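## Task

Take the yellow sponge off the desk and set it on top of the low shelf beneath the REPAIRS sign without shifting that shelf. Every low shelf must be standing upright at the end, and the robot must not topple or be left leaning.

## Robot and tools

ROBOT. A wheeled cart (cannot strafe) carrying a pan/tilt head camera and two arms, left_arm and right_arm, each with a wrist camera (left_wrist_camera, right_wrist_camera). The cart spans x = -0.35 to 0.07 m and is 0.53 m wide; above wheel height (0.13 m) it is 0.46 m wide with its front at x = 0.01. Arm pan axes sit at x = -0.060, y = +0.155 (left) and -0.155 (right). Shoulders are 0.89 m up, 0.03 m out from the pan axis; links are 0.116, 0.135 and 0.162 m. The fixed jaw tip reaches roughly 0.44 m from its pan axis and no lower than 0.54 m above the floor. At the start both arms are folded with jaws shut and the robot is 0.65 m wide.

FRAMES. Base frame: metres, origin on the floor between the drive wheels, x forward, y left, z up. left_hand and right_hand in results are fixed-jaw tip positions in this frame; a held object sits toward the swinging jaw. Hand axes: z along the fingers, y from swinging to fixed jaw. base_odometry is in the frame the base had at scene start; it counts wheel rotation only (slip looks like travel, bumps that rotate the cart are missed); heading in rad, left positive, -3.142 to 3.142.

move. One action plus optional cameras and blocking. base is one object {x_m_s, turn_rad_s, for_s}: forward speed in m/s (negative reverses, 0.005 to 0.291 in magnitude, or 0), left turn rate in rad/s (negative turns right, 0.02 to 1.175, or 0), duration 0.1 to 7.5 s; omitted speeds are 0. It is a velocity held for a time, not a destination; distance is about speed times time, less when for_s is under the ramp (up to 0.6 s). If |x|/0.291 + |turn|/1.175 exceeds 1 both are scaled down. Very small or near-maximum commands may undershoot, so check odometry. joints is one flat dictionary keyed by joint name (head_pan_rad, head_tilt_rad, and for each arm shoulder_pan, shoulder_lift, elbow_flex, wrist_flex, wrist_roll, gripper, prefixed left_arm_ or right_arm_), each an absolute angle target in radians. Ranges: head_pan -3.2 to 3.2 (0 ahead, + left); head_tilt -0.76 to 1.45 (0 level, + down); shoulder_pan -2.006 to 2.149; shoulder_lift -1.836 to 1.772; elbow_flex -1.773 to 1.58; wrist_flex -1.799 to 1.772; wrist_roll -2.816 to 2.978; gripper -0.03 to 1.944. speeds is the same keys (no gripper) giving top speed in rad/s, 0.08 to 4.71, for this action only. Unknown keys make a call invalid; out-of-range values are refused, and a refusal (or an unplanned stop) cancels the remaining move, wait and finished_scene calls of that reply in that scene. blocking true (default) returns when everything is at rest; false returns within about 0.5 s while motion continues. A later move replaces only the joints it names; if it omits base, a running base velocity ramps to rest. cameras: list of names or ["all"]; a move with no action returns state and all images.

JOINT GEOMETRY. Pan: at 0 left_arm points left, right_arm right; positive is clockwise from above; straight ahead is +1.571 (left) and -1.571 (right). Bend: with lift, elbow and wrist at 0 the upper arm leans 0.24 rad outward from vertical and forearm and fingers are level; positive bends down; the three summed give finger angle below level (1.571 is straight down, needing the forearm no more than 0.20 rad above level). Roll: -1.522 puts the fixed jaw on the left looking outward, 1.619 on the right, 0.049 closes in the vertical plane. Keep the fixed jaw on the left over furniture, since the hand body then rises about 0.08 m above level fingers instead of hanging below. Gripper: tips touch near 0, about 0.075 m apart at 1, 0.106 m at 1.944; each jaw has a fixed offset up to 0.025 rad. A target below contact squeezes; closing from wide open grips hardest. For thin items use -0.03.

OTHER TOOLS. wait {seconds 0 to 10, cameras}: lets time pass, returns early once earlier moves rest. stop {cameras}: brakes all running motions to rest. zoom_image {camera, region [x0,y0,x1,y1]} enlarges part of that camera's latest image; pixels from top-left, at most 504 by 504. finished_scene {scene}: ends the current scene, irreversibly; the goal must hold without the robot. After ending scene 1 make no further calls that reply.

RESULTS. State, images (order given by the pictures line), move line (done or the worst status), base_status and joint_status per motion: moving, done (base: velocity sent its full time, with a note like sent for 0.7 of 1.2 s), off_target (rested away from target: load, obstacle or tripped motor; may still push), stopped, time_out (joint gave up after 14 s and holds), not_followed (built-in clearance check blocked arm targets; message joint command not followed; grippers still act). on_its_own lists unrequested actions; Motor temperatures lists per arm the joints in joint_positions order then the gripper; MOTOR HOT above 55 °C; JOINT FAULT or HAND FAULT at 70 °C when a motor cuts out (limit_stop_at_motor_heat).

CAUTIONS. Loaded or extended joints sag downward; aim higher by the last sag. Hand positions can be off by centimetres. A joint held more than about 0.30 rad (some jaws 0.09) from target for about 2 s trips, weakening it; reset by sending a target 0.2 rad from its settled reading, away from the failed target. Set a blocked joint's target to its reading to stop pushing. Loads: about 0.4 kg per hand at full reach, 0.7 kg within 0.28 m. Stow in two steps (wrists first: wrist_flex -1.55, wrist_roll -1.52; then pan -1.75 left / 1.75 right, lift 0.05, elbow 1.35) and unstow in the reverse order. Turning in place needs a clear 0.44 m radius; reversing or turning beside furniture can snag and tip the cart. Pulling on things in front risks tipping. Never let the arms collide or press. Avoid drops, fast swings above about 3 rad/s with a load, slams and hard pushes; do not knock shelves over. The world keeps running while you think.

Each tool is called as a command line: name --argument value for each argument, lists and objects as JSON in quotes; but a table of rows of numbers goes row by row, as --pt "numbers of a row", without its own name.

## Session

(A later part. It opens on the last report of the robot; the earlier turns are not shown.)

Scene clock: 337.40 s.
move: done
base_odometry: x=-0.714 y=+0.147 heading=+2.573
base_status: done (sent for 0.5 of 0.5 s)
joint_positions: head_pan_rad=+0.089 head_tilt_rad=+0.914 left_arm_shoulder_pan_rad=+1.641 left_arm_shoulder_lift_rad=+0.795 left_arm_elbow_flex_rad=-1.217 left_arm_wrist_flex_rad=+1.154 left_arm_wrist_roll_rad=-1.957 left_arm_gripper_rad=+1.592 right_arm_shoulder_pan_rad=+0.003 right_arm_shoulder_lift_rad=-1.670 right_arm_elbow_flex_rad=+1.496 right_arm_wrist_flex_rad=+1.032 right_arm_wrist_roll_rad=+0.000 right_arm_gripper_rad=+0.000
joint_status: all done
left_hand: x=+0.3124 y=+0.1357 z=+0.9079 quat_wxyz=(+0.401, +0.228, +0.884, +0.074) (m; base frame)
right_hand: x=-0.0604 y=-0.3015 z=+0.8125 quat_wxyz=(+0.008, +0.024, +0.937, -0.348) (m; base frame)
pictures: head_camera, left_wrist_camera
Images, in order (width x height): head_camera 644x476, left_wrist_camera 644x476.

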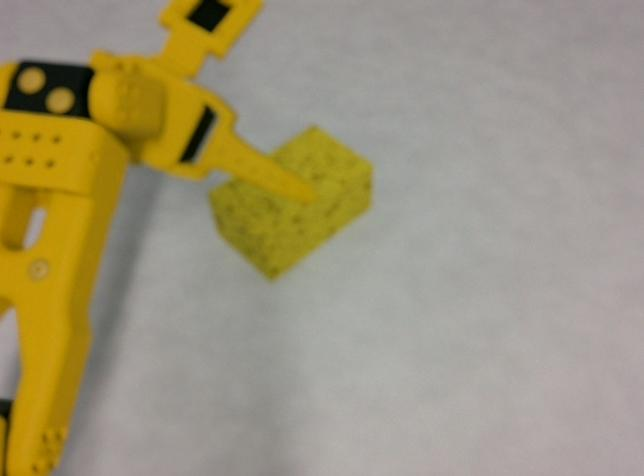

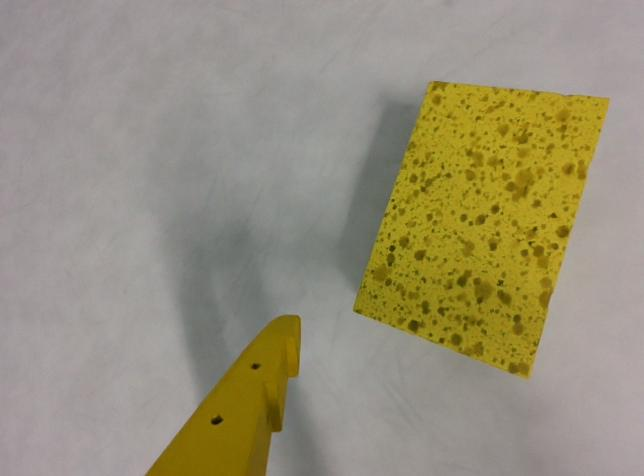

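move --joints '{"left_arm_shoulder_pan_rad": 1.69, "left_arm_shoulder_lift_rad": 1.0, "left_arm_elbow_flex_rad": -1.22, "left_arm_wrist_flex_rad": 0.93, "left_arm_wrist_roll_rad": -2.0}' --cameras '["left_wrist_camera"]'

Scene clock: 350.77 s.
move: done
base_odometry: x=-0.714 y=+0.147 heading=+2.573
base_status: not commanded
joint_positions: head_pan_rad=+0.089 head_tilt_rad=+0.914 left_arm_shoulder_pan_rad=+1.683 left_arm_shoulder_lift_rad=+1.018 left_arm_elbow_flex_rad=-1.216 left_arm_wrist_flex_rad=+0.942 left_arm_wrist_roll_rad=-2.001 left_arm_gripper_rad=+1.592 right_arm_shoulder_pan_rad=+0.003 right_arm_shoulder_lift_rad=-1.670 right_arm_elbow_flex_rad=+1.496 right_arm_wrist_flex_rad=+1.032 right_arm_wrist_roll_rad=+0.000 right_arm_gripper_rad=+0.000
joint_status: all done
left_hand: x=+0.3309 y=+0.1180 z=+0.8548 quat_wxyz=(+0.395, +0.267, +0.876, +0.073) (m; base frame)
right_hand: x=-0.0604 y=-0.3015 z=+0.8125 quat_wxyz=(+0.008, +0.024, +0.937, -0.348) (m; base frame)
pictures: left_wrist_camera
Images, in order (width x height): left_wrist_camera 644x476.

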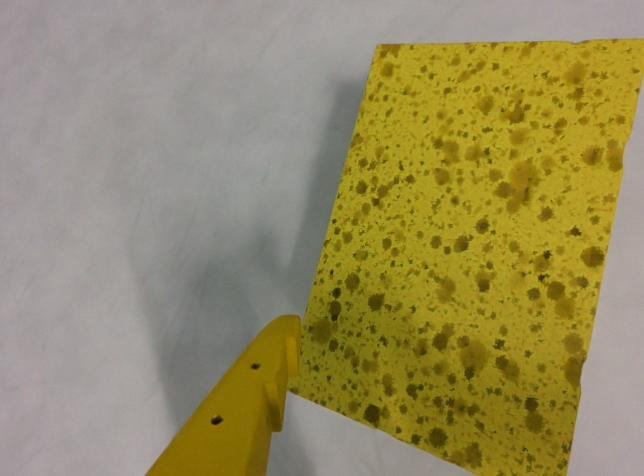

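move --joints '{"left_arm_shoulder_pan_rad": 1.655, "left_arm_wrist_roll_rad": -2.05}'

move --joints '{"left_arm_shoulder_lift_rad": 1.2, "left_arm_wrist_flex_rad": 0.78}' --speeds '{"left_arm_shoulder_lift_rad": 0.2, "left_arm_wrist_flex_rad": 0.2}' --cameras '["head_camera", "left_wrist_camera"]'

Scene clock: 358.57 s.
move: done
base_odometry: x=-0.714 y=+0.147 heading=+2.573
base_status: not commanded
joint_positions: head_pan_rad=+0.089 head_tilt_rad=+0.914 left_arm_shoulder_pan_rad=+1.657 left_arm_shoulder_lift_rad=+1.018 left_arm_elbow_flex_rad=-1.216 left_arm_wrist_flex_rad=+0.941 left_arm_wrist_roll_rad=-2.047 left_arm_gripper_rad=+1.592 right_arm_shoulder_pan_rad=+0.003 right_arm_shoulder_lift_rad=-1.670 right_arm_elbow_flex_rad=+1.496 right_arm_wrist_flex_rad=+1.032 right_arm_wrist_roll_rad=+0.000 right_arm_gripper_rad=+0.000
joint_status: all done
left_hand: x=+0.3321 y=+0.1280 z=+0.8552 quat_wxyz=(+0.393, +0.275, +0.873, +0.088) (m; base frame)
right_hand: x=-0.0604 y=-0.3015 z=+0.8125 quat_wxyz=(+0.008, +0.024, +0.937, -0.348) (m; base frame)
pictures: none

Scene clock: 359.97 s.
move: done
base_odometry: x=-0.714 y=+0.147 heading=+2.573
base_status: not commanded
joint_positions: head_pan_rad=+0.089 head_tilt_rad=+0.914 left_arm_shoulder_pan_rad=+1.652 left_arm_shoulder_lift_rad=+1.177 left_arm_elbow_flex_rad=-1.224 left_arm_wrist_flex_rad=+0.780 left_arm_wrist_roll_rad=-2.055 left_arm_gripper_rad=+1.592 right_arm_shoulder_pan_rad=+0.003 right_arm_shoulder_lift_rad=-1.670 right_arm_elbow_flex_rad=+1.496 right_arm_wrist_flex_rad=+1.032 right_arm_wrist_roll_rad=+0.000 right_arm_gripper_rad=+0.000
joint_status: all done
left_hand: x=+0.3407 y=+0.1291 z=+0.8182 quat_wxyz=(+0.396, +0.276, +0.871, +0.091) (m; base frame)
right_hand: x=-0.0604 y=-0.3015 z=+0.8125 quat_wxyz=(+0.008, +0.024, +0.937, -0.348) (m; base frame)
pictures: head_camera, left_wrist_camera
Images, in order (width x height): head_camera 644x476, left_wrist_camera 644x476.

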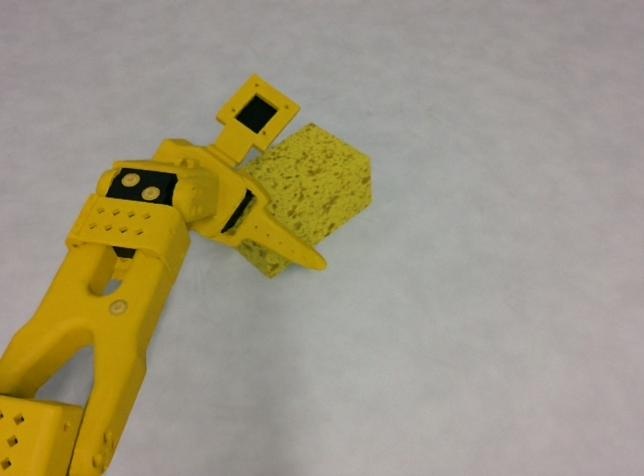

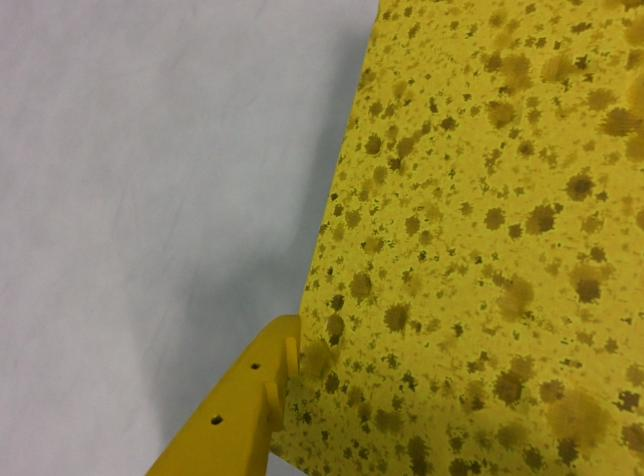

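move --joints '{"left_arm_shoulder_lift_rad": 0.95, "left_arm_wrist_flex_rad": 0.9}'

move --joints '{"left_arm_shoulder_pan_rad": 1.62, "left_arm_wrist_roll_rad": -1.72, "left_arm_gripper_rad": 1.9}' --cameras '["head_camera", "left_wrist_camera"]'

Scene clock: 370.20 s.
move: done
base_odometry: x=-0.714 y=+0.147 heading=+2.573
base_status: not commanded
joint_positions: head_pan_rad=+0.089 head_tilt_rad=+0.914 left_arm_shoulder_pan_rad=+1.660 left_arm_shoulder_lift_rad=+1.024 left_arm_elbow_flex_rad=-1.216 left_arm_wrist_flex_rad=+0.898 left_arm_wrist_roll_rad=-2.055 left_arm_gripper_rad=+1.592 right_arm_shoulder_pan_rad=+0.003 right_arm_shoulder_lift_rad=-1.670 right_arm_elbow_flex_rad=+1.496 right_arm_wrist_flex_rad=+1.032 right_arm_wrist_roll_rad=+0.000 right_arm_gripper_rad=+0.000
joint_status: all done
left_hand: x=+0.3362 y=+0.1264 z=+0.8583 quat_wxyz=(+0.409, +0.278, +0.864, +0.092) (m; base frame)
right_hand: x=-0.0604 y=-0.3015 z=+0.8125 quat_wxyz=(+0.008, +0.024, +0.937, -0.348) (m; base frame)
pictures: none

Scene clock: 371.23 s.
move: done
base_odometry: x=-0.714 y=+0.147 heading=+2.573
base_status: not commanded
joint_positions: head_pan_rad=+0.089 head_tilt_rad=+0.914 left_arm_shoulder_pan_rad=+1.620 left_arm_shoulder_lift_rad=+1.024 left_arm_elbow_flex_rad=-1.216 left_arm_wrist_flex_rad=+0.898 left_arm_wrist_roll_rad=-1.728 left_arm_gripper_rad=+1.891 right_arm_shoulder_pan_rad=+0.003 right_arm_shoulder_lift_rad=-1.670 right_arm_elbow_flex_rad=+1.496 right_arm_wrist_flex_rad=+1.032 right_arm_wrist_roll_rad=+0.000 right_arm_gripper_rad=+0.000
joint_status: all done
left_hand: x=+0.3355 y=+0.1431 z=+0.8565 quat_wxyz=(+0.418, +0.115, +0.901, +0.033) (m; base frame)
right_hand: x=-0.0604 y=-0.3015 z=+0.8125 quat_wxyz=(+0.008, +0.024, +0.937, -0.348) (m; base frame)
pictures: head_camera, left_wrist_camera
Images, in order (width x height): head_camera 644x476, left_wrist_camera 644x476.

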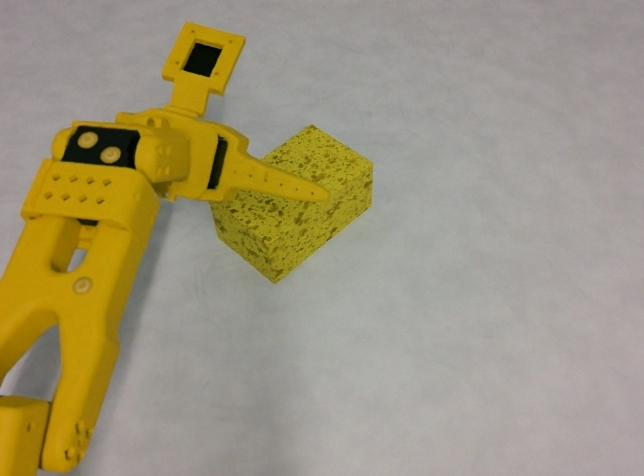

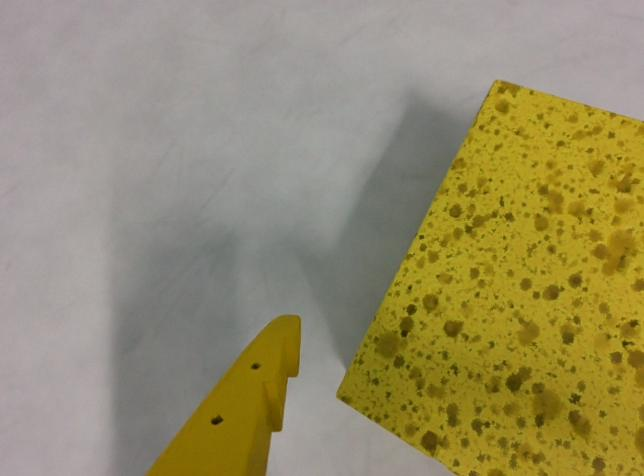

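move --joints '{"left_arm_shoulder_pan_rad": 1.63, "left_arm_wrist_roll_rad": -1.85}'

move --joints '{"left_arm_shoulder_lift_rad": 1.19, "left_arm_wrist_flex_rad": 0.78}' --speeds '{"left_arm_shoulder_lift_rad": 0.2, "left_arm_wrist_flex_rad": 0.2}' --cameras '["head_camera", "left_wrist_camera"]'

Scene clock: 385.13 s.
move: done
base_odometry: x=-0.714 y=+0.147 heading=+2.573
base_status: not commanded
joint_positions: head_pan_rad=+0.089 head_tilt_rad=+0.914 left_arm_shoulder_pan_rad=+1.623 left_arm_shoulder_lift_rad=+1.024 left_arm_elbow_flex_rad=-1.216 left_arm_wrist_flex_rad=+0.898 left_arm_wrist_roll_rad=-1.846 left_arm_gripper_rad=+1.891 right_arm_shoulder_pan_rad=+0.003 right_arm_shoulder_lift_rad=-1.670 right_arm_elbow_flex_rad=+1.496 right_arm_wrist_flex_rad=+1.032 right_arm_wrist_roll_rad=+0.000 right_arm_gripper_rad=+0.000
joint_status: all done
left_hand: x=+0.3361 y=+0.1417 z=+0.8572 quat_wxyz=(+0.415, +0.170, +0.892, +0.057) (m; base frame)
right_hand: x=-0.0604 y=-0.3015 z=+0.8125 quat_wxyz=(+0.008, +0.024, +0.937, -0.348) (m; base frame)
pictures: none

Scene clock: 386.80 s.
move: done
base_odometry: x=-0.714 y=+0.147 heading=+2.573
base_status: not commanded
joint_positions: head_pan_rad=+0.089 head_tilt_rad=+0.914 left_arm_shoulder_pan_rad=+1.623 left_arm_shoulder_lift_rad=+1.208 left_arm_elbow_flex_rad=-1.216 left_arm_wrist_flex_rad=+0.790 left_arm_wrist_roll_rad=-1.846 left_arm_gripper_rad=+1.891 right_arm_shoulder_pan_rad=+0.003 right_arm_shoulder_lift_rad=-1.670 right_arm_elbow_flex_rad=+1.496 right_arm_wrist_flex_rad=+1.032 right_arm_wrist_roll_rad=+0.000 right_arm_gripper_rad=+0.000
joint_status: all done
left_hand: x=+0.3358 y=+0.1417 z=+0.8026 quat_wxyz=(+0.381, +0.173, +0.907, +0.052) (m; base frame)
right_hand: x=-0.0604 y=-0.3015 z=+0.8125 quat_wxyz=(+0.008, +0.024, +0.937, -0.348) (m; base frame)
pictures: head_camera, left_wrist_camera
Images, in order (width x height): head_camera 644x476, left_wrist_camera 644x476.

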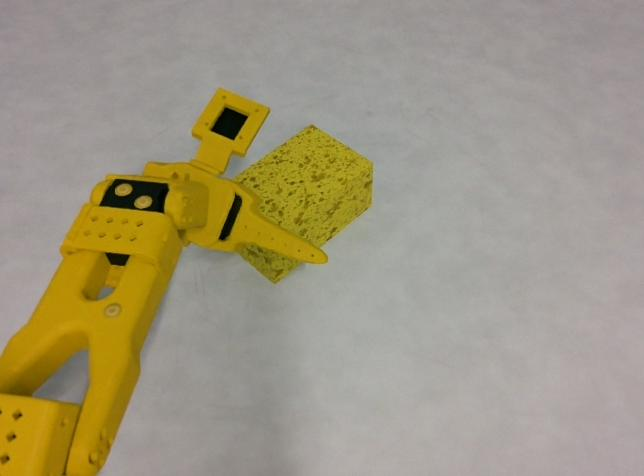

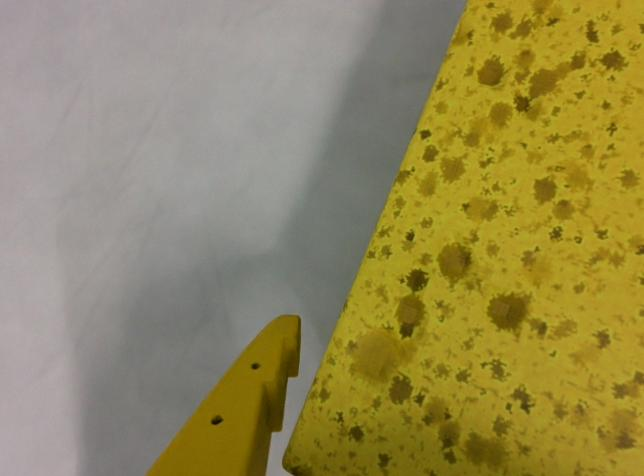

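move --joints '{"left_arm_gripper_rad": 0.4}' --cameras '["head_camera", "left_wrist_camera"]'

Scene clock: 392.30 s.
move: off_target
base_odometry: x=-0.714 y=+0.147 heading=+2.573
base_status: not commanded
joint_positions: head_pan_rad=+0.089 head_tilt_rad=+0.914 left_arm_shoulder_pan_rad=+1.632 left_arm_shoulder_lift_rad=+1.203 left_arm_elbow_flex_rad=-1.224 left_arm_wrist_flex_rad=+0.784 left_arm_wrist_roll_rad=-1.846 left_arm_gripper_rad=+0.971 right_arm_shoulder_pan_rad=+0.004 right_arm_shoulder_lift_rad=-1.670 right_arm_elbow_flex_rad=+1.496 right_arm_wrist_flex_rad=+1.032 right_arm_wrist_roll_rad=+0.000 right_arm_gripper_rad=+0.000
joint_status: left_arm_gripper_rad off_target (ended at +0.970, target +0.400)
left_hand: x=+0.3375 y=+0.1379 z=+0.8069 quat_wxyz=(+0.389, +0.176, +0.903, +0.051) (m; base frame)
right_hand: x=-0.0606 y=-0.3015 z=+0.8125 quat_wxyz=(+0.008, +0.025, +0.937, -0.348) (m; base frame)
pictures: head_camera, left_wrist_camera
Images, in order (width x height): head_camera 644x476, left_wrist_camera 644x476.

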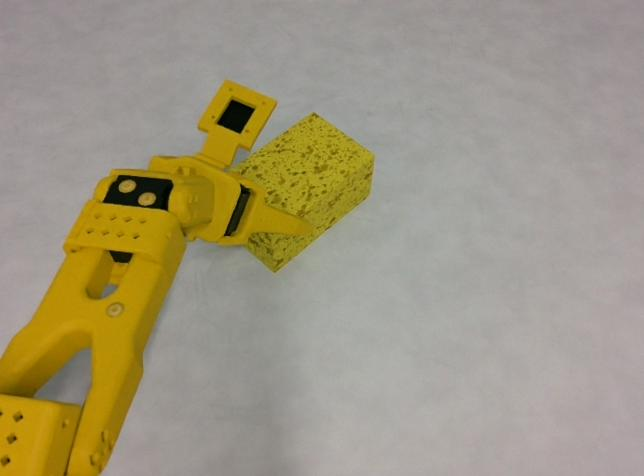

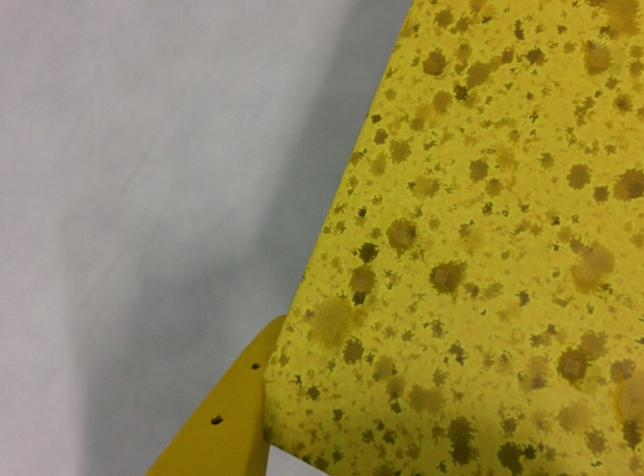

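move --joints '{"left_arm_gripper_rad": 0.7, "left_arm_shoulder_lift_rad": 0.8}' --speeds '{"left_arm_shoulder_lift_rad": 0.4}' --cameras '["head_camera", "left_wrist_camera"]'

Scene clock: 399.00 s.
move: off_target
base_odometry: x=-0.714 y=+0.147 heading=+2.573
base_status: not commanded
joint_positions: head_pan_rad=+0.089 head_tilt_rad=+0.914 left_arm_shoulder_pan_rad=+1.631 left_arm_shoulder_lift_rad=+0.878 left_arm_elbow_flex_rad=-1.213 left_arm_wrist_flex_rad=+0.784 left_arm_wrist_roll_rad=-1.855 left_arm_gripper_rad=+0.999 right_arm_shoulder_pan_rad=+0.004 right_arm_shoulder_lift_rad=-1.670 right_arm_elbow_flex_rad=+1.496 right_arm_wrist_flex_rad=+1.032 right_arm_wrist_roll_rad=+0.000 right_arm_gripper_rad=+0.000
joint_status: left_arm_gripper_rad off_target (ended at +0.999, target +0.700); the others done
left_hand: x=+0.3459 y=+0.1380 z=+0.9260 quat_wxyz=(+0.527, +0.165, +0.831, +0.072) (m; base frame)
right_hand: x=-0.0606 y=-0.3015 z=+0.8125 quat_wxyz=(+0.008, +0.025, +0.937, -0.348) (m; base frame)
pictures: head_camera, left_wrist_camera
Images, in order (width x height): head_camera 644x476, left_wrist_camera 644x476.

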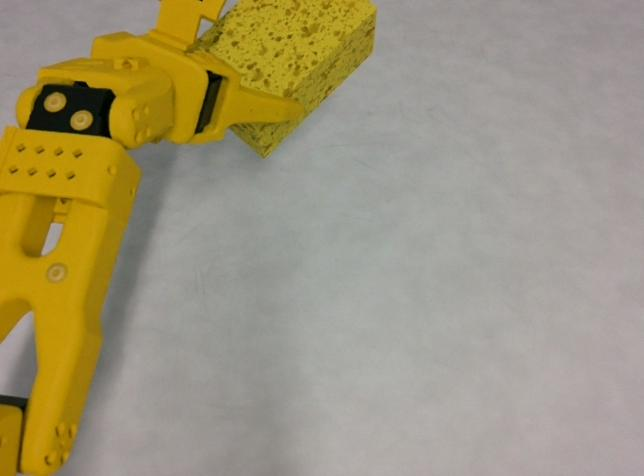

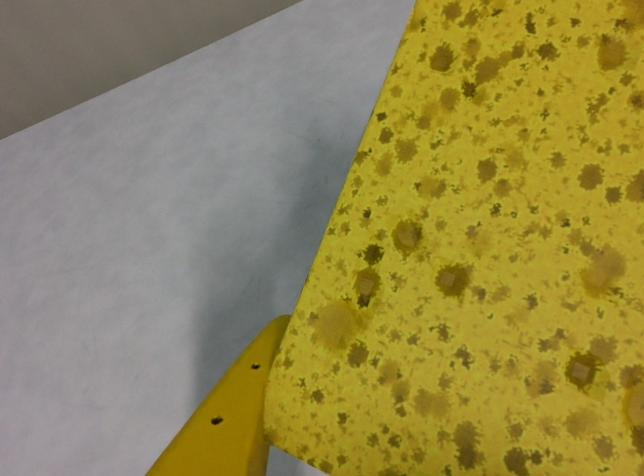

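move --joints '{"left_arm_shoulder_lift_rad": 0.3, "left_arm_elbow_flex_rad": -0.6, "left_arm_wrist_flex_rad": 0.8}' --speeds '{"left_arm_shoulder_lift_rad": 0.5, "left_arm_elbow_flex_rad": 0.5}' --base '{"x_m_s": -0.1, "for_s": 2.0}'

move --base '{"turn_rad_s": 0.3, "for_s": 1.0}'

move --base '{"x_m_s": -0.2, "for_s": 3.25}' --joints '{"head_pan_rad": 1.2, "head_tilt_rad": 0.7}' --cameras '["head_camera", "left_wrist_camera"]'

Scene clock: 436.73 s.
move: done
base_odometry: x=-0.546 y=+0.038 heading=+2.573
base_status: done (sent for 2 of 2 s)
joint_positions: head_pan_rad=+0.089 head_tilt_rad=+0.914 left_arm_shoulder_pan_rad=+1.631 left_arm_shoulder_lift_rad=+0.367 left_arm_elbow_flex_rad=-0.595 left_arm_wrist_flex_rad=+0.800 left_arm_wrist_roll_rad=-1.855 left_arm_gripper_rad=+0.999 right_arm_shoulder_pan_rad=+0.000 right_arm_shoulder_lift_rad=-1.670 right_arm_elbow_flex_rad=+1.496 right_arm_wrist_flex_rad=+1.032 right_arm_wrist_roll_rad=+0.000 right_arm_gripper_rad=+0.000
joint_status: all done
left_hand: x=+0.3032 y=+0.1406 z=+0.9396 quat_wxyz=(+0.474, +0.171, +0.861, +0.065) (m; base frame)
right_hand: x=-0.0600 y=-0.3015 z=+0.8125 quat_wxyz=(+0.009, +0.023, +0.937, -0.348) (m; base frame)
pictures: none

Scene clock: 438.40 s.
move: done
base_odometry: x=-0.545 y=+0.038 heading=+2.874
base_status: done (sent for 1 of 1 s)
joint_positions: head_pan_rad=+0.089 head_tilt_rad=+0.914 left_arm_shoulder_pan_rad=+1.632 left_arm_shoulder_lift_rad=+0.367 left_arm_elbow_flex_rad=-0.595 left_arm_wrist_flex_rad=+0.800 left_arm_wrist_roll_rad=-1.855 left_arm_gripper_rad=+0.999 right_arm_shoulder_pan_rad=+0.000 right_arm_shoulder_lift_rad=-1.670 right_arm_elbow_flex_rad=+1.496 right_arm_wrist_flex_rad=+1.032 right_arm_wrist_roll_rad=+0.000 right_arm_gripper_rad=+0.000
joint_status: not commanded
left_hand: x=+0.3032 y=+0.1400 z=+0.9396 quat_wxyz=(+0.474, +0.172, +0.861, +0.065) (m; base frame)
right_hand: x=-0.0600 y=-0.3015 z=+0.8125 quat_wxyz=(+0.009, +0.023, +0.937, -0.348) (m; base frame)
pictures: none

Scene clock: 442.83 s.
move: done
base_odometry: x=+0.085 y=-0.134 heading=+2.875
base_status: done (sent for 3.27 of 3.27 s)
joint_positions: head_pan_rad=+1.189 head_tilt_rad=+0.713 left_arm_shoulder_pan_rad=+1.632 left_arm_shoulder_lift_rad=+0.367 left_arm_elbow_flex_rad=-0.595 left_arm_wrist_flex_rad=+0.800 left_arm_wrist_roll_rad=-1.855 left_arm_gripper_rad=+0.999 right_arm_shoulder_pan_rad=-0.002 right_arm_shoulder_lift_rad=-1.670 right_arm_elbow_flex_rad=+1.496 right_arm_wrist_flex_rad=+1.032 right_arm_wrist_roll_rad=+0.000 right_arm_gripper_rad=+0.000
joint_status: all done
left_hand: x=+0.3032 y=+0.1400 z=+0.9396 quat_wxyz=(+0.474, +0.172, +0.861, +0.065) (m; base frame)
right_hand: x=-0.0597 y=-0.3015 z=+0.8125 quat_wxyz=(+0.009, +0.022, +0.937, -0.348) (m; base frame)
pictures: head_camera, left_wrist_camera
Images, in order (width x height): head_camera 644x476, left_wrist_camera 644x476.

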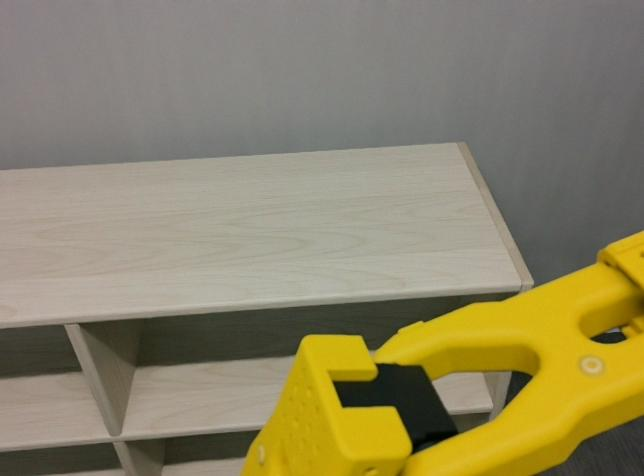

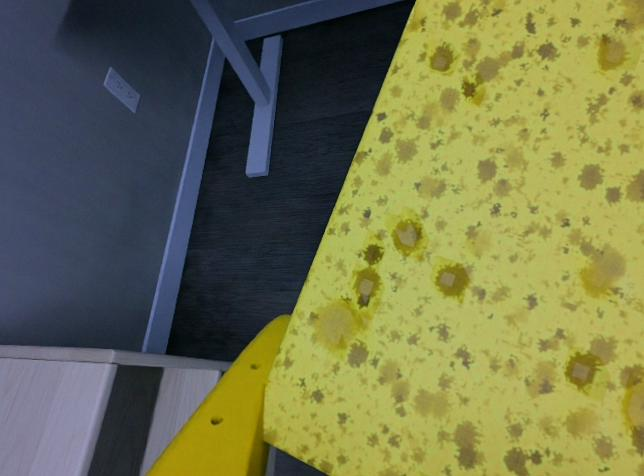

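move --base '{"turn_rad_s": 0.5, "for_s": 2.54}' --joints '{"head_pan_rad": 0.1, "head_tilt_rad": 0.9}'

move --base '{"x_m_s": 0.15, "for_s": 2.3}' --cameras '["head_camera", "left_wrist_camera"]'

Scene clock: 455.53 s.
move: done
base_odometry: x=+0.085 y=-0.134 heading=-2.143
base_status: done (sent for 2.53 of 2.53 s)
joint_positions: head_pan_rad=+0.109 head_tilt_rad=+0.894 left_arm_shoulder_pan_rad=+1.623 left_arm_shoulder_lift_rad=+0.367 left_arm_elbow_flex_rad=-0.595 left_arm_wrist_flex_rad=+0.800 left_arm_wrist_roll_rad=-1.855 left_arm_gripper_rad=+0.999 right_arm_shoulder_pan_rad=-0.002 right_arm_shoulder_lift_rad=-1.670 right_arm_elbow_flex_rad=+1.496 right_arm_wrist_flex_rad=+1.032 right_arm_wrist_roll_rad=+0.000 right_arm_gripper_rad=+0.000
joint_status: all done
left_hand: x=+0.3033 y=+0.1434 z=+0.9396 quat_wxyz=(+0.474, +0.168, +0.862, +0.067) (m; base frame)
right_hand: x=-0.0597 y=-0.3015 z=+0.8125 quat_wxyz=(+0.009, +0.022, +0.937, -0.348) (m; base frame)
pictures: none

Scene clock: 458.70 s.
move: done
base_odometry: x=-0.102 y=-0.425 heading=-2.142
base_status: done (sent for 2.3 of 2.3 s)
joint_positions: head_pan_rad=+0.109 head_tilt_rad=+0.894 left_arm_shoulder_pan_rad=+1.623 left_arm_shoulder_lift_rad=+0.367 left_arm_elbow_flex_rad=-0.595 left_arm_wrist_flex_rad=+0.800 left_arm_wrist_roll_rad=-1.855 left_arm_gripper_rad=+0.999 right_arm_shoulder_pan_rad=+0.000 right_arm_shoulder_lift_rad=-1.670 right_arm_elbow_flex_rad=+1.496 right_arm_wrist_flex_rad=+1.032 right_arm_wrist_roll_rad=+0.000 right_arm_gripper_rad=+0.000
joint_status: not commanded
left_hand: x=+0.3033 y=+0.1434 z=+0.9396 quat_wxyz=(+0.474, +0.168, +0.862, +0.067) (m; base frame)
right_hand: x=-0.0600 y=-0.3015 z=+0.8125 quat_wxyz=(+0.009, +0.023, +0.937, -0.348) (m; base frame)
pictures: head_camera, left_wrist_camera
Images, in order (width x height): head_camera 644x476, left_wrist_camera 644x476.

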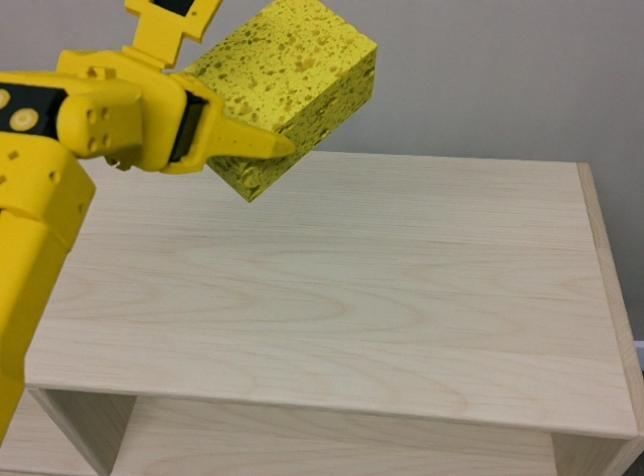

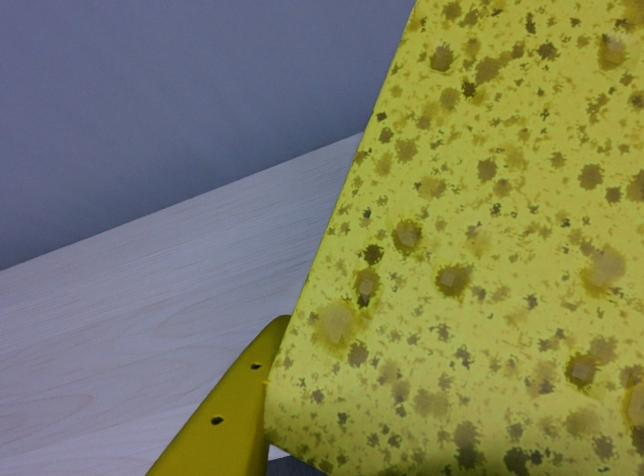

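move --base '{"x_m_s": 0.08, "for_s": 1.1}' --joints '{"left_arm_shoulder_lift_rad": 1.05, "left_arm_elbow_flex_rad": -0.49, "left_arm_wrist_flex_rad": 0.25, "head_tilt_rad": 1.05}' --speeds '{"left_arm_shoulder_lift_rad": 0.5, "left_arm_elbow_flex_rad": 0.5, "left_arm_wrist_flex_rad": 0.5}'

move --joints '{"left_arm_shoulder_lift_rad": 1.55, "left_arm_elbow_flex_rad": -0.41, "left_arm_wrist_flex_rad": -0.29}' --speeds '{"left_arm_shoulder_lift_rad": 0.4, "left_arm_elbow_flex_rad": 0.1, "left_arm_wrist_flex_rad": 0.4}' --cameras '["head_camera", "left_wrist_camera"]'

Scene clock: 482.53 s.
move: done
base_odometry: x=-0.149 y=-0.499 heading=-2.142
base_status: done (sent for 1.1 of 1.1 s)
joint_positions: head_pan_rad=+0.109 head_tilt_rad=+1.045 left_arm_shoulder_pan_rad=+1.623 left_arm_shoulder_lift_rad=+1.068 left_arm_elbow_flex_rad=-0.483 left_arm_wrist_flex_rad=+0.264 left_arm_wrist_roll_rad=-1.855 left_arm_gripper_rad=+0.999 right_arm_shoulder_pan_rad=+0.000 right_arm_shoulder_lift_rad=-1.670 right_arm_elbow_flex_rad=+1.496 right_arm_wrist_flex_rad=+1.032 right_arm_wrist_roll_rad=+0.000 right_arm_gripper_rad=+0.000
joint_status: all done
left_hand: x=+0.3055 y=+0.1432 z=+0.7345 quat_wxyz=(+0.349, +0.179, +0.918, +0.049) (m; base frame)
right_hand: x=-0.0600 y=-0.3015 z=+0.8125 quat_wxyz=(+0.009, +0.023, +0.937, -0.348) (m; base frame)
pictures: none

Scene clock: 484.37 s.
move: done
base_odometry: x=-0.149 y=-0.499 heading=-2.142
base_status: not commanded
joint_positions: head_pan_rad=+0.109 head_tilt_rad=+1.045 left_arm_shoulder_pan_rad=+1.629 left_arm_shoulder_lift_rad=+1.489 left_arm_elbow_flex_rad=-0.418 left_arm_wrist_flex_rad=-0.291 left_arm_wrist_roll_rad=-1.846 left_arm_gripper_rad=+0.999 right_arm_shoulder_pan_rad=+0.000 right_arm_shoulder_lift_rad=-1.670 right_arm_elbow_flex_rad=+1.496 right_arm_wrist_flex_rad=+1.032 right_arm_wrist_roll_rad=+0.000 right_arm_gripper_rad=+0.000
joint_status: all done
left_hand: x=+0.2699 y=+0.1431 z=+0.6483 quat_wxyz=(+0.382, +0.175, +0.906, +0.051) (m; base frame)
right_hand: x=-0.0600 y=-0.3015 z=+0.8125 quat_wxyz=(+0.009, +0.023, +0.937, -0.348) (m; base frame)
pictures: head_camera, left_wrist_camera
Images, in order (width x height): head_camera 644x476, left_wrist_camera 644x476.

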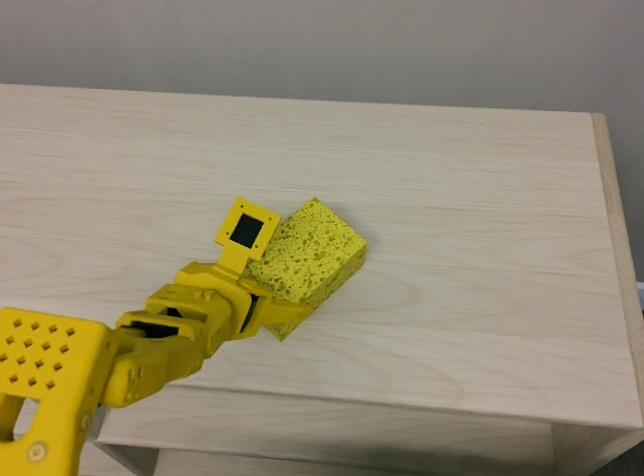

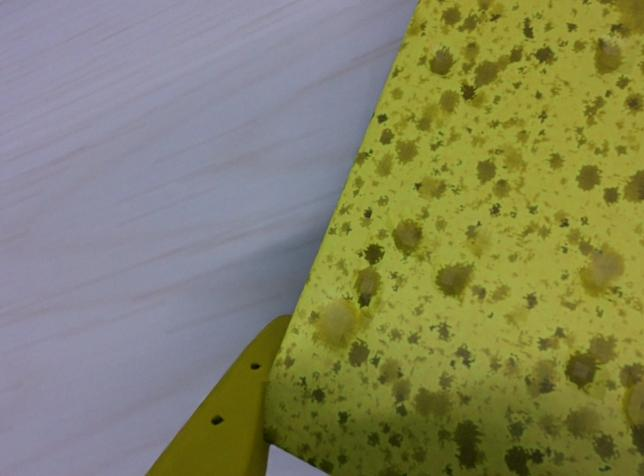

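move --joints '{"left_arm_shoulder_lift_rad": 1.6, "left_arm_elbow_flex_rad": -0.41, "left_arm_wrist_flex_rad": -0.38}' --speeds '{"left_arm_shoulder_lift_rad": 0.15, "left_arm_elbow_flex_rad": 0.1, "left_arm_wrist_flex_rad": 0.15}' --cameras '["head_camera", "left_wrist_camera"]'

Scene clock: 493.13 s.
move: done
base_odometry: x=-0.149 y=-0.499 heading=-2.142
base_status: not commanded
joint_positions: head_pan_rad=+0.109 head_tilt_rad=+1.045 left_arm_shoulder_pan_rad=+1.632 left_arm_shoulder_lift_rad=+1.521 left_arm_elbow_flex_rad=-0.418 left_arm_wrist_flex_rad=-0.383 left_arm_wrist_roll_rad=-1.846 left_arm_gripper_rad=+1.000 right_arm_shoulder_pan_rad=+0.000 right_arm_shoulder_lift_rad=-1.670 right_arm_elbow_flex_rad=+1.496 right_arm_wrist_flex_rad=+1.032 right_arm_wrist_roll_rad=+0.000 right_arm_gripper_rad=+0.000
joint_status: all done
left_hand: x=+0.2719 y=+0.1420 z=+0.6496 quat_wxyz=(+0.409, +0.174, +0.894, +0.054) (m; base frame)
right_hand: x=-0.0600 y=-0.3015 z=+0.8125 quat_wxyz=(+0.009, +0.023, +0.937, -0.348) (m; base frame)
pictures: head_camera, left_wrist_camera
Images, in order (width x height): head_camera 644x476, left_wrist_camera 644x476.

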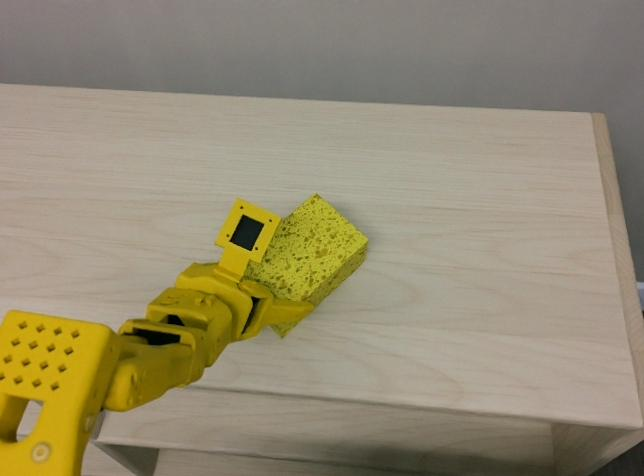

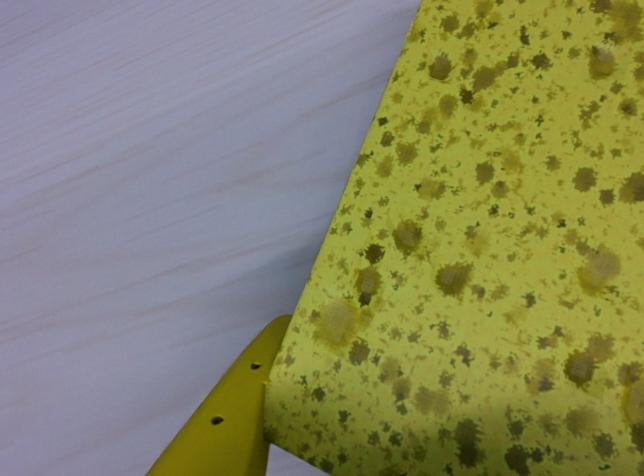

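zoom_image --camera "head_camera" --region '[200, 170, 420, 360]'

Scaled by 2.291.

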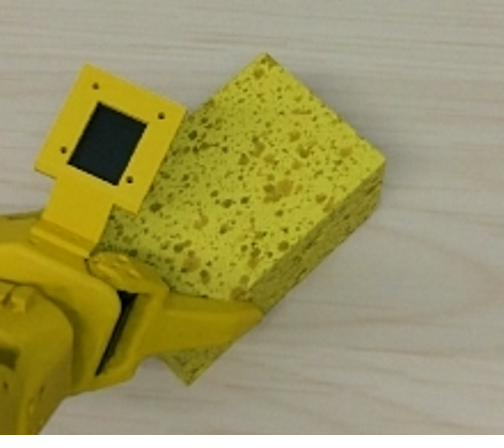

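move --joints '{"left_arm_shoulder_lift_rad": 1.53, "left_arm_gripper_rad": 1.25}' --cameras '["head_camera", "left_wrist_camera"]'

Scene clock: 508.13 s.
move: done
base_odometry: x=-0.149 y=-0.499 heading=-2.142
base_status: not commanded
joint_positions: head_pan_rad=+0.109 head_tilt_rad=+1.045 left_arm_shoulder_pan_rad=+1.631 left_arm_shoulder_lift_rad=+1.539 left_arm_elbow_flex_rad=-0.412 left_arm_wrist_flex_rad=-0.374 left_arm_wrist_roll_rad=-1.849 left_arm_gripper_rad=+1.243 right_arm_shoulder_pan_rad=+0.000 right_arm_shoulder_lift_rad=-1.670 right_arm_elbow_flex_rad=+1.496 right_arm_wrist_flex_rad=+1.032 right_arm_wrist_roll_rad=+0.000 right_arm_gripper_rad=+0.000
joint_status: all done
left_hand: x=+0.2650 y=+0.1429 z=+0.6419 quat_wxyz=(+0.394, +0.176, +0.900, +0.053) (m; base frame)
right_hand: x=-0.0600 y=-0.3015 z=+0.8125 quat_wxyz=(+0.009, +0.023, +0.937, -0.348) (m; base frame)
pictures: head_camera, left_wrist_camera
Images, in order (width x height): head_camera 644x476, left_wrist_camera 644x476.

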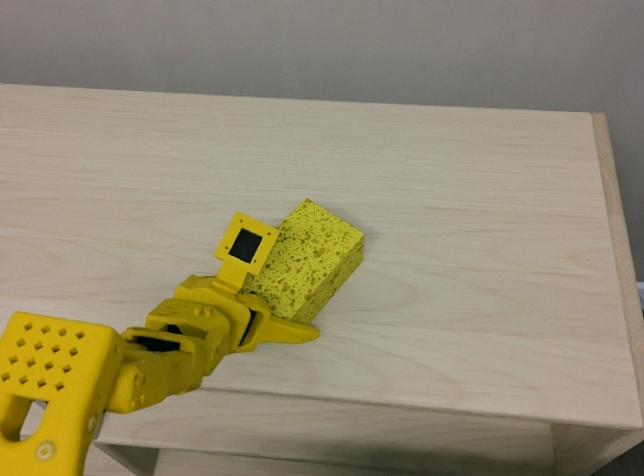

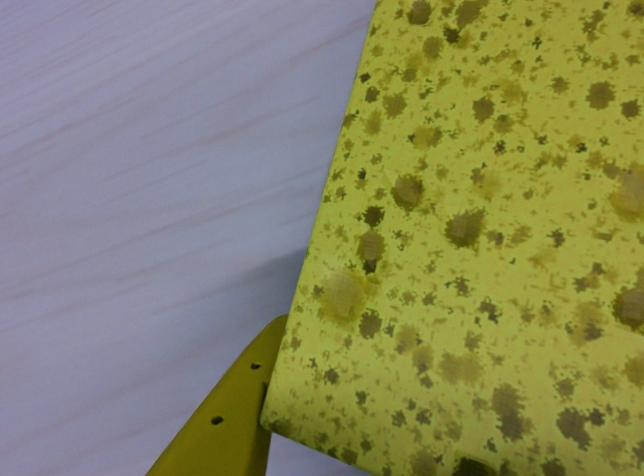

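move --joints '{"left_arm_shoulder_pan_rad": 1.595, "left_arm_gripper_rad": 1.8}'

move --joints '{"left_arm_shoulder_lift_rad": 0.9}' --speeds '{"left_arm_shoulder_lift_rad": 0.5}'

move --base '{"x_m_s": -0.15, "for_s": 1.5}' --cameras '["head_camera"]'

Scene clock: 516.90 s.
move: done
base_odometry: x=-0.149 y=-0.499 heading=-2.142
base_status: not commanded
joint_positions: head_pan_rad=+0.109 head_tilt_rad=+1.045 left_arm_shoulder_pan_rad=+1.597 left_arm_shoulder_lift_rad=+1.539 left_arm_elbow_flex_rad=-0.412 left_arm_wrist_flex_rad=-0.374 left_arm_wrist_roll_rad=-1.849 left_arm_gripper_rad=+1.792 right_arm_shoulder_pan_rad=+0.000 right_arm_shoulder_lift_rad=-1.670 right_arm_elbow_flex_rad=+1.496 right_arm_wrist_flex_rad=+1.032 right_arm_wrist_roll_rad=+0.000 right_arm_gripper_rad=+0.000
joint_status: all done
left_hand: x=+0.2652 y=+0.1539 z=+0.6419 quat_wxyz=(+0.393, +0.161, +0.903, +0.060) (m; base frame)
right_hand: x=-0.0600 y=-0.3015 z=+0.8125 quat_wxyz=(+0.009, +0.023, +0.937, -0.348) (m; base frame)
pictures: none

Scene clock: 518.70 s.
move: done
base_odometry: x=-0.149 y=-0.499 heading=-2.142
base_status: not commanded
joint_positions: head_pan_rad=+0.109 head_tilt_rad=+1.045 left_arm_shoulder_pan_rad=+1.597 left_arm_shoulder_lift_rad=+0.972 left_arm_elbow_flex_rad=-0.409 left_arm_wrist_flex_rad=-0.374 left_arm_wrist_roll_rad=-1.855 left_arm_gripper_rad=+1.792 right_arm_shoulder_pan_rad=+0.000 right_arm_shoulder_lift_rad=-1.670 right_arm_elbow_flex_rad=+1.496 right_arm_wrist_flex_rad=+1.032 right_arm_wrist_roll_rad=+0.000 right_arm_gripper_rad=+0.000
joint_status: all done
left_hand: x=+0.3542 y=+0.1515 z=+0.8390 quat_wxyz=(+0.630, +0.138, +0.758, +0.097) (m; base frame)
right_hand: x=-0.0600 y=-0.3015 z=+0.8125 quat_wxyz=(+0.009, +0.023, +0.937, -0.348) (m; base frame)
pictures: none

Scene clock: 521.07 s.
move: done
base_odometry: x=-0.027 y=-0.309 heading=-2.141
base_status: done (sent for 1.5 of 1.5 s)
joint_positions: head_pan_rad=+0.109 head_tilt_rad=+1.045 left_arm_shoulder_pan_rad=+1.597 left_arm_shoulder_lift_rad=+0.972 left_arm_elbow_flex_rad=-0.409 left_arm_wrist_flex_rad=-0.374 left_arm_wrist_roll_rad=-1.855 left_arm_gripper_rad=+1.792 right_arm_shoulder_pan_rad=+0.001 right_arm_shoulder_lift_rad=-1.670 right_arm_elbow_flex_rad=+1.496 right_arm_wrist_flex_rad=+1.032 right_arm_wrist_roll_rad=+0.000 right_arm_gripper_rad=+0.000
joint_status: not commanded
left_hand: x=+0.3542 y=+0.1515 z=+0.8390 quat_wxyz=(+0.630, +0.138, +0.758, +0.097) (m; base frame)
right_hand: x=-0.0602 y=-0.3015 z=+0.8125 quat_wxyz=(+0.008, +0.023, +0.937, -0.348) (m; base frame)
pictures: head_camera
Images, in order (width x height): head_camera 644x476.

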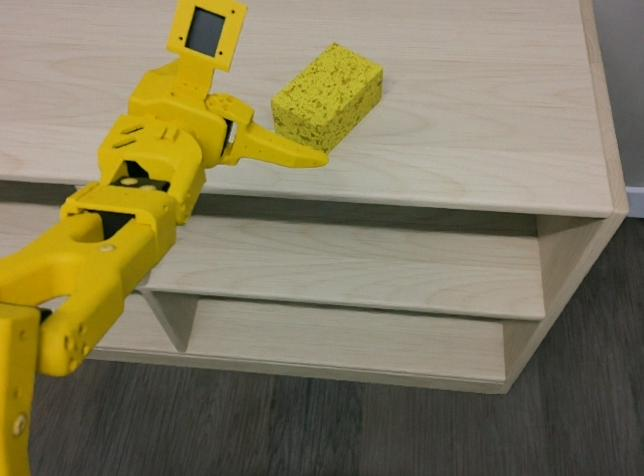

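On the shelf.

finished_scene --scene 2

The scene is finished: the task was done.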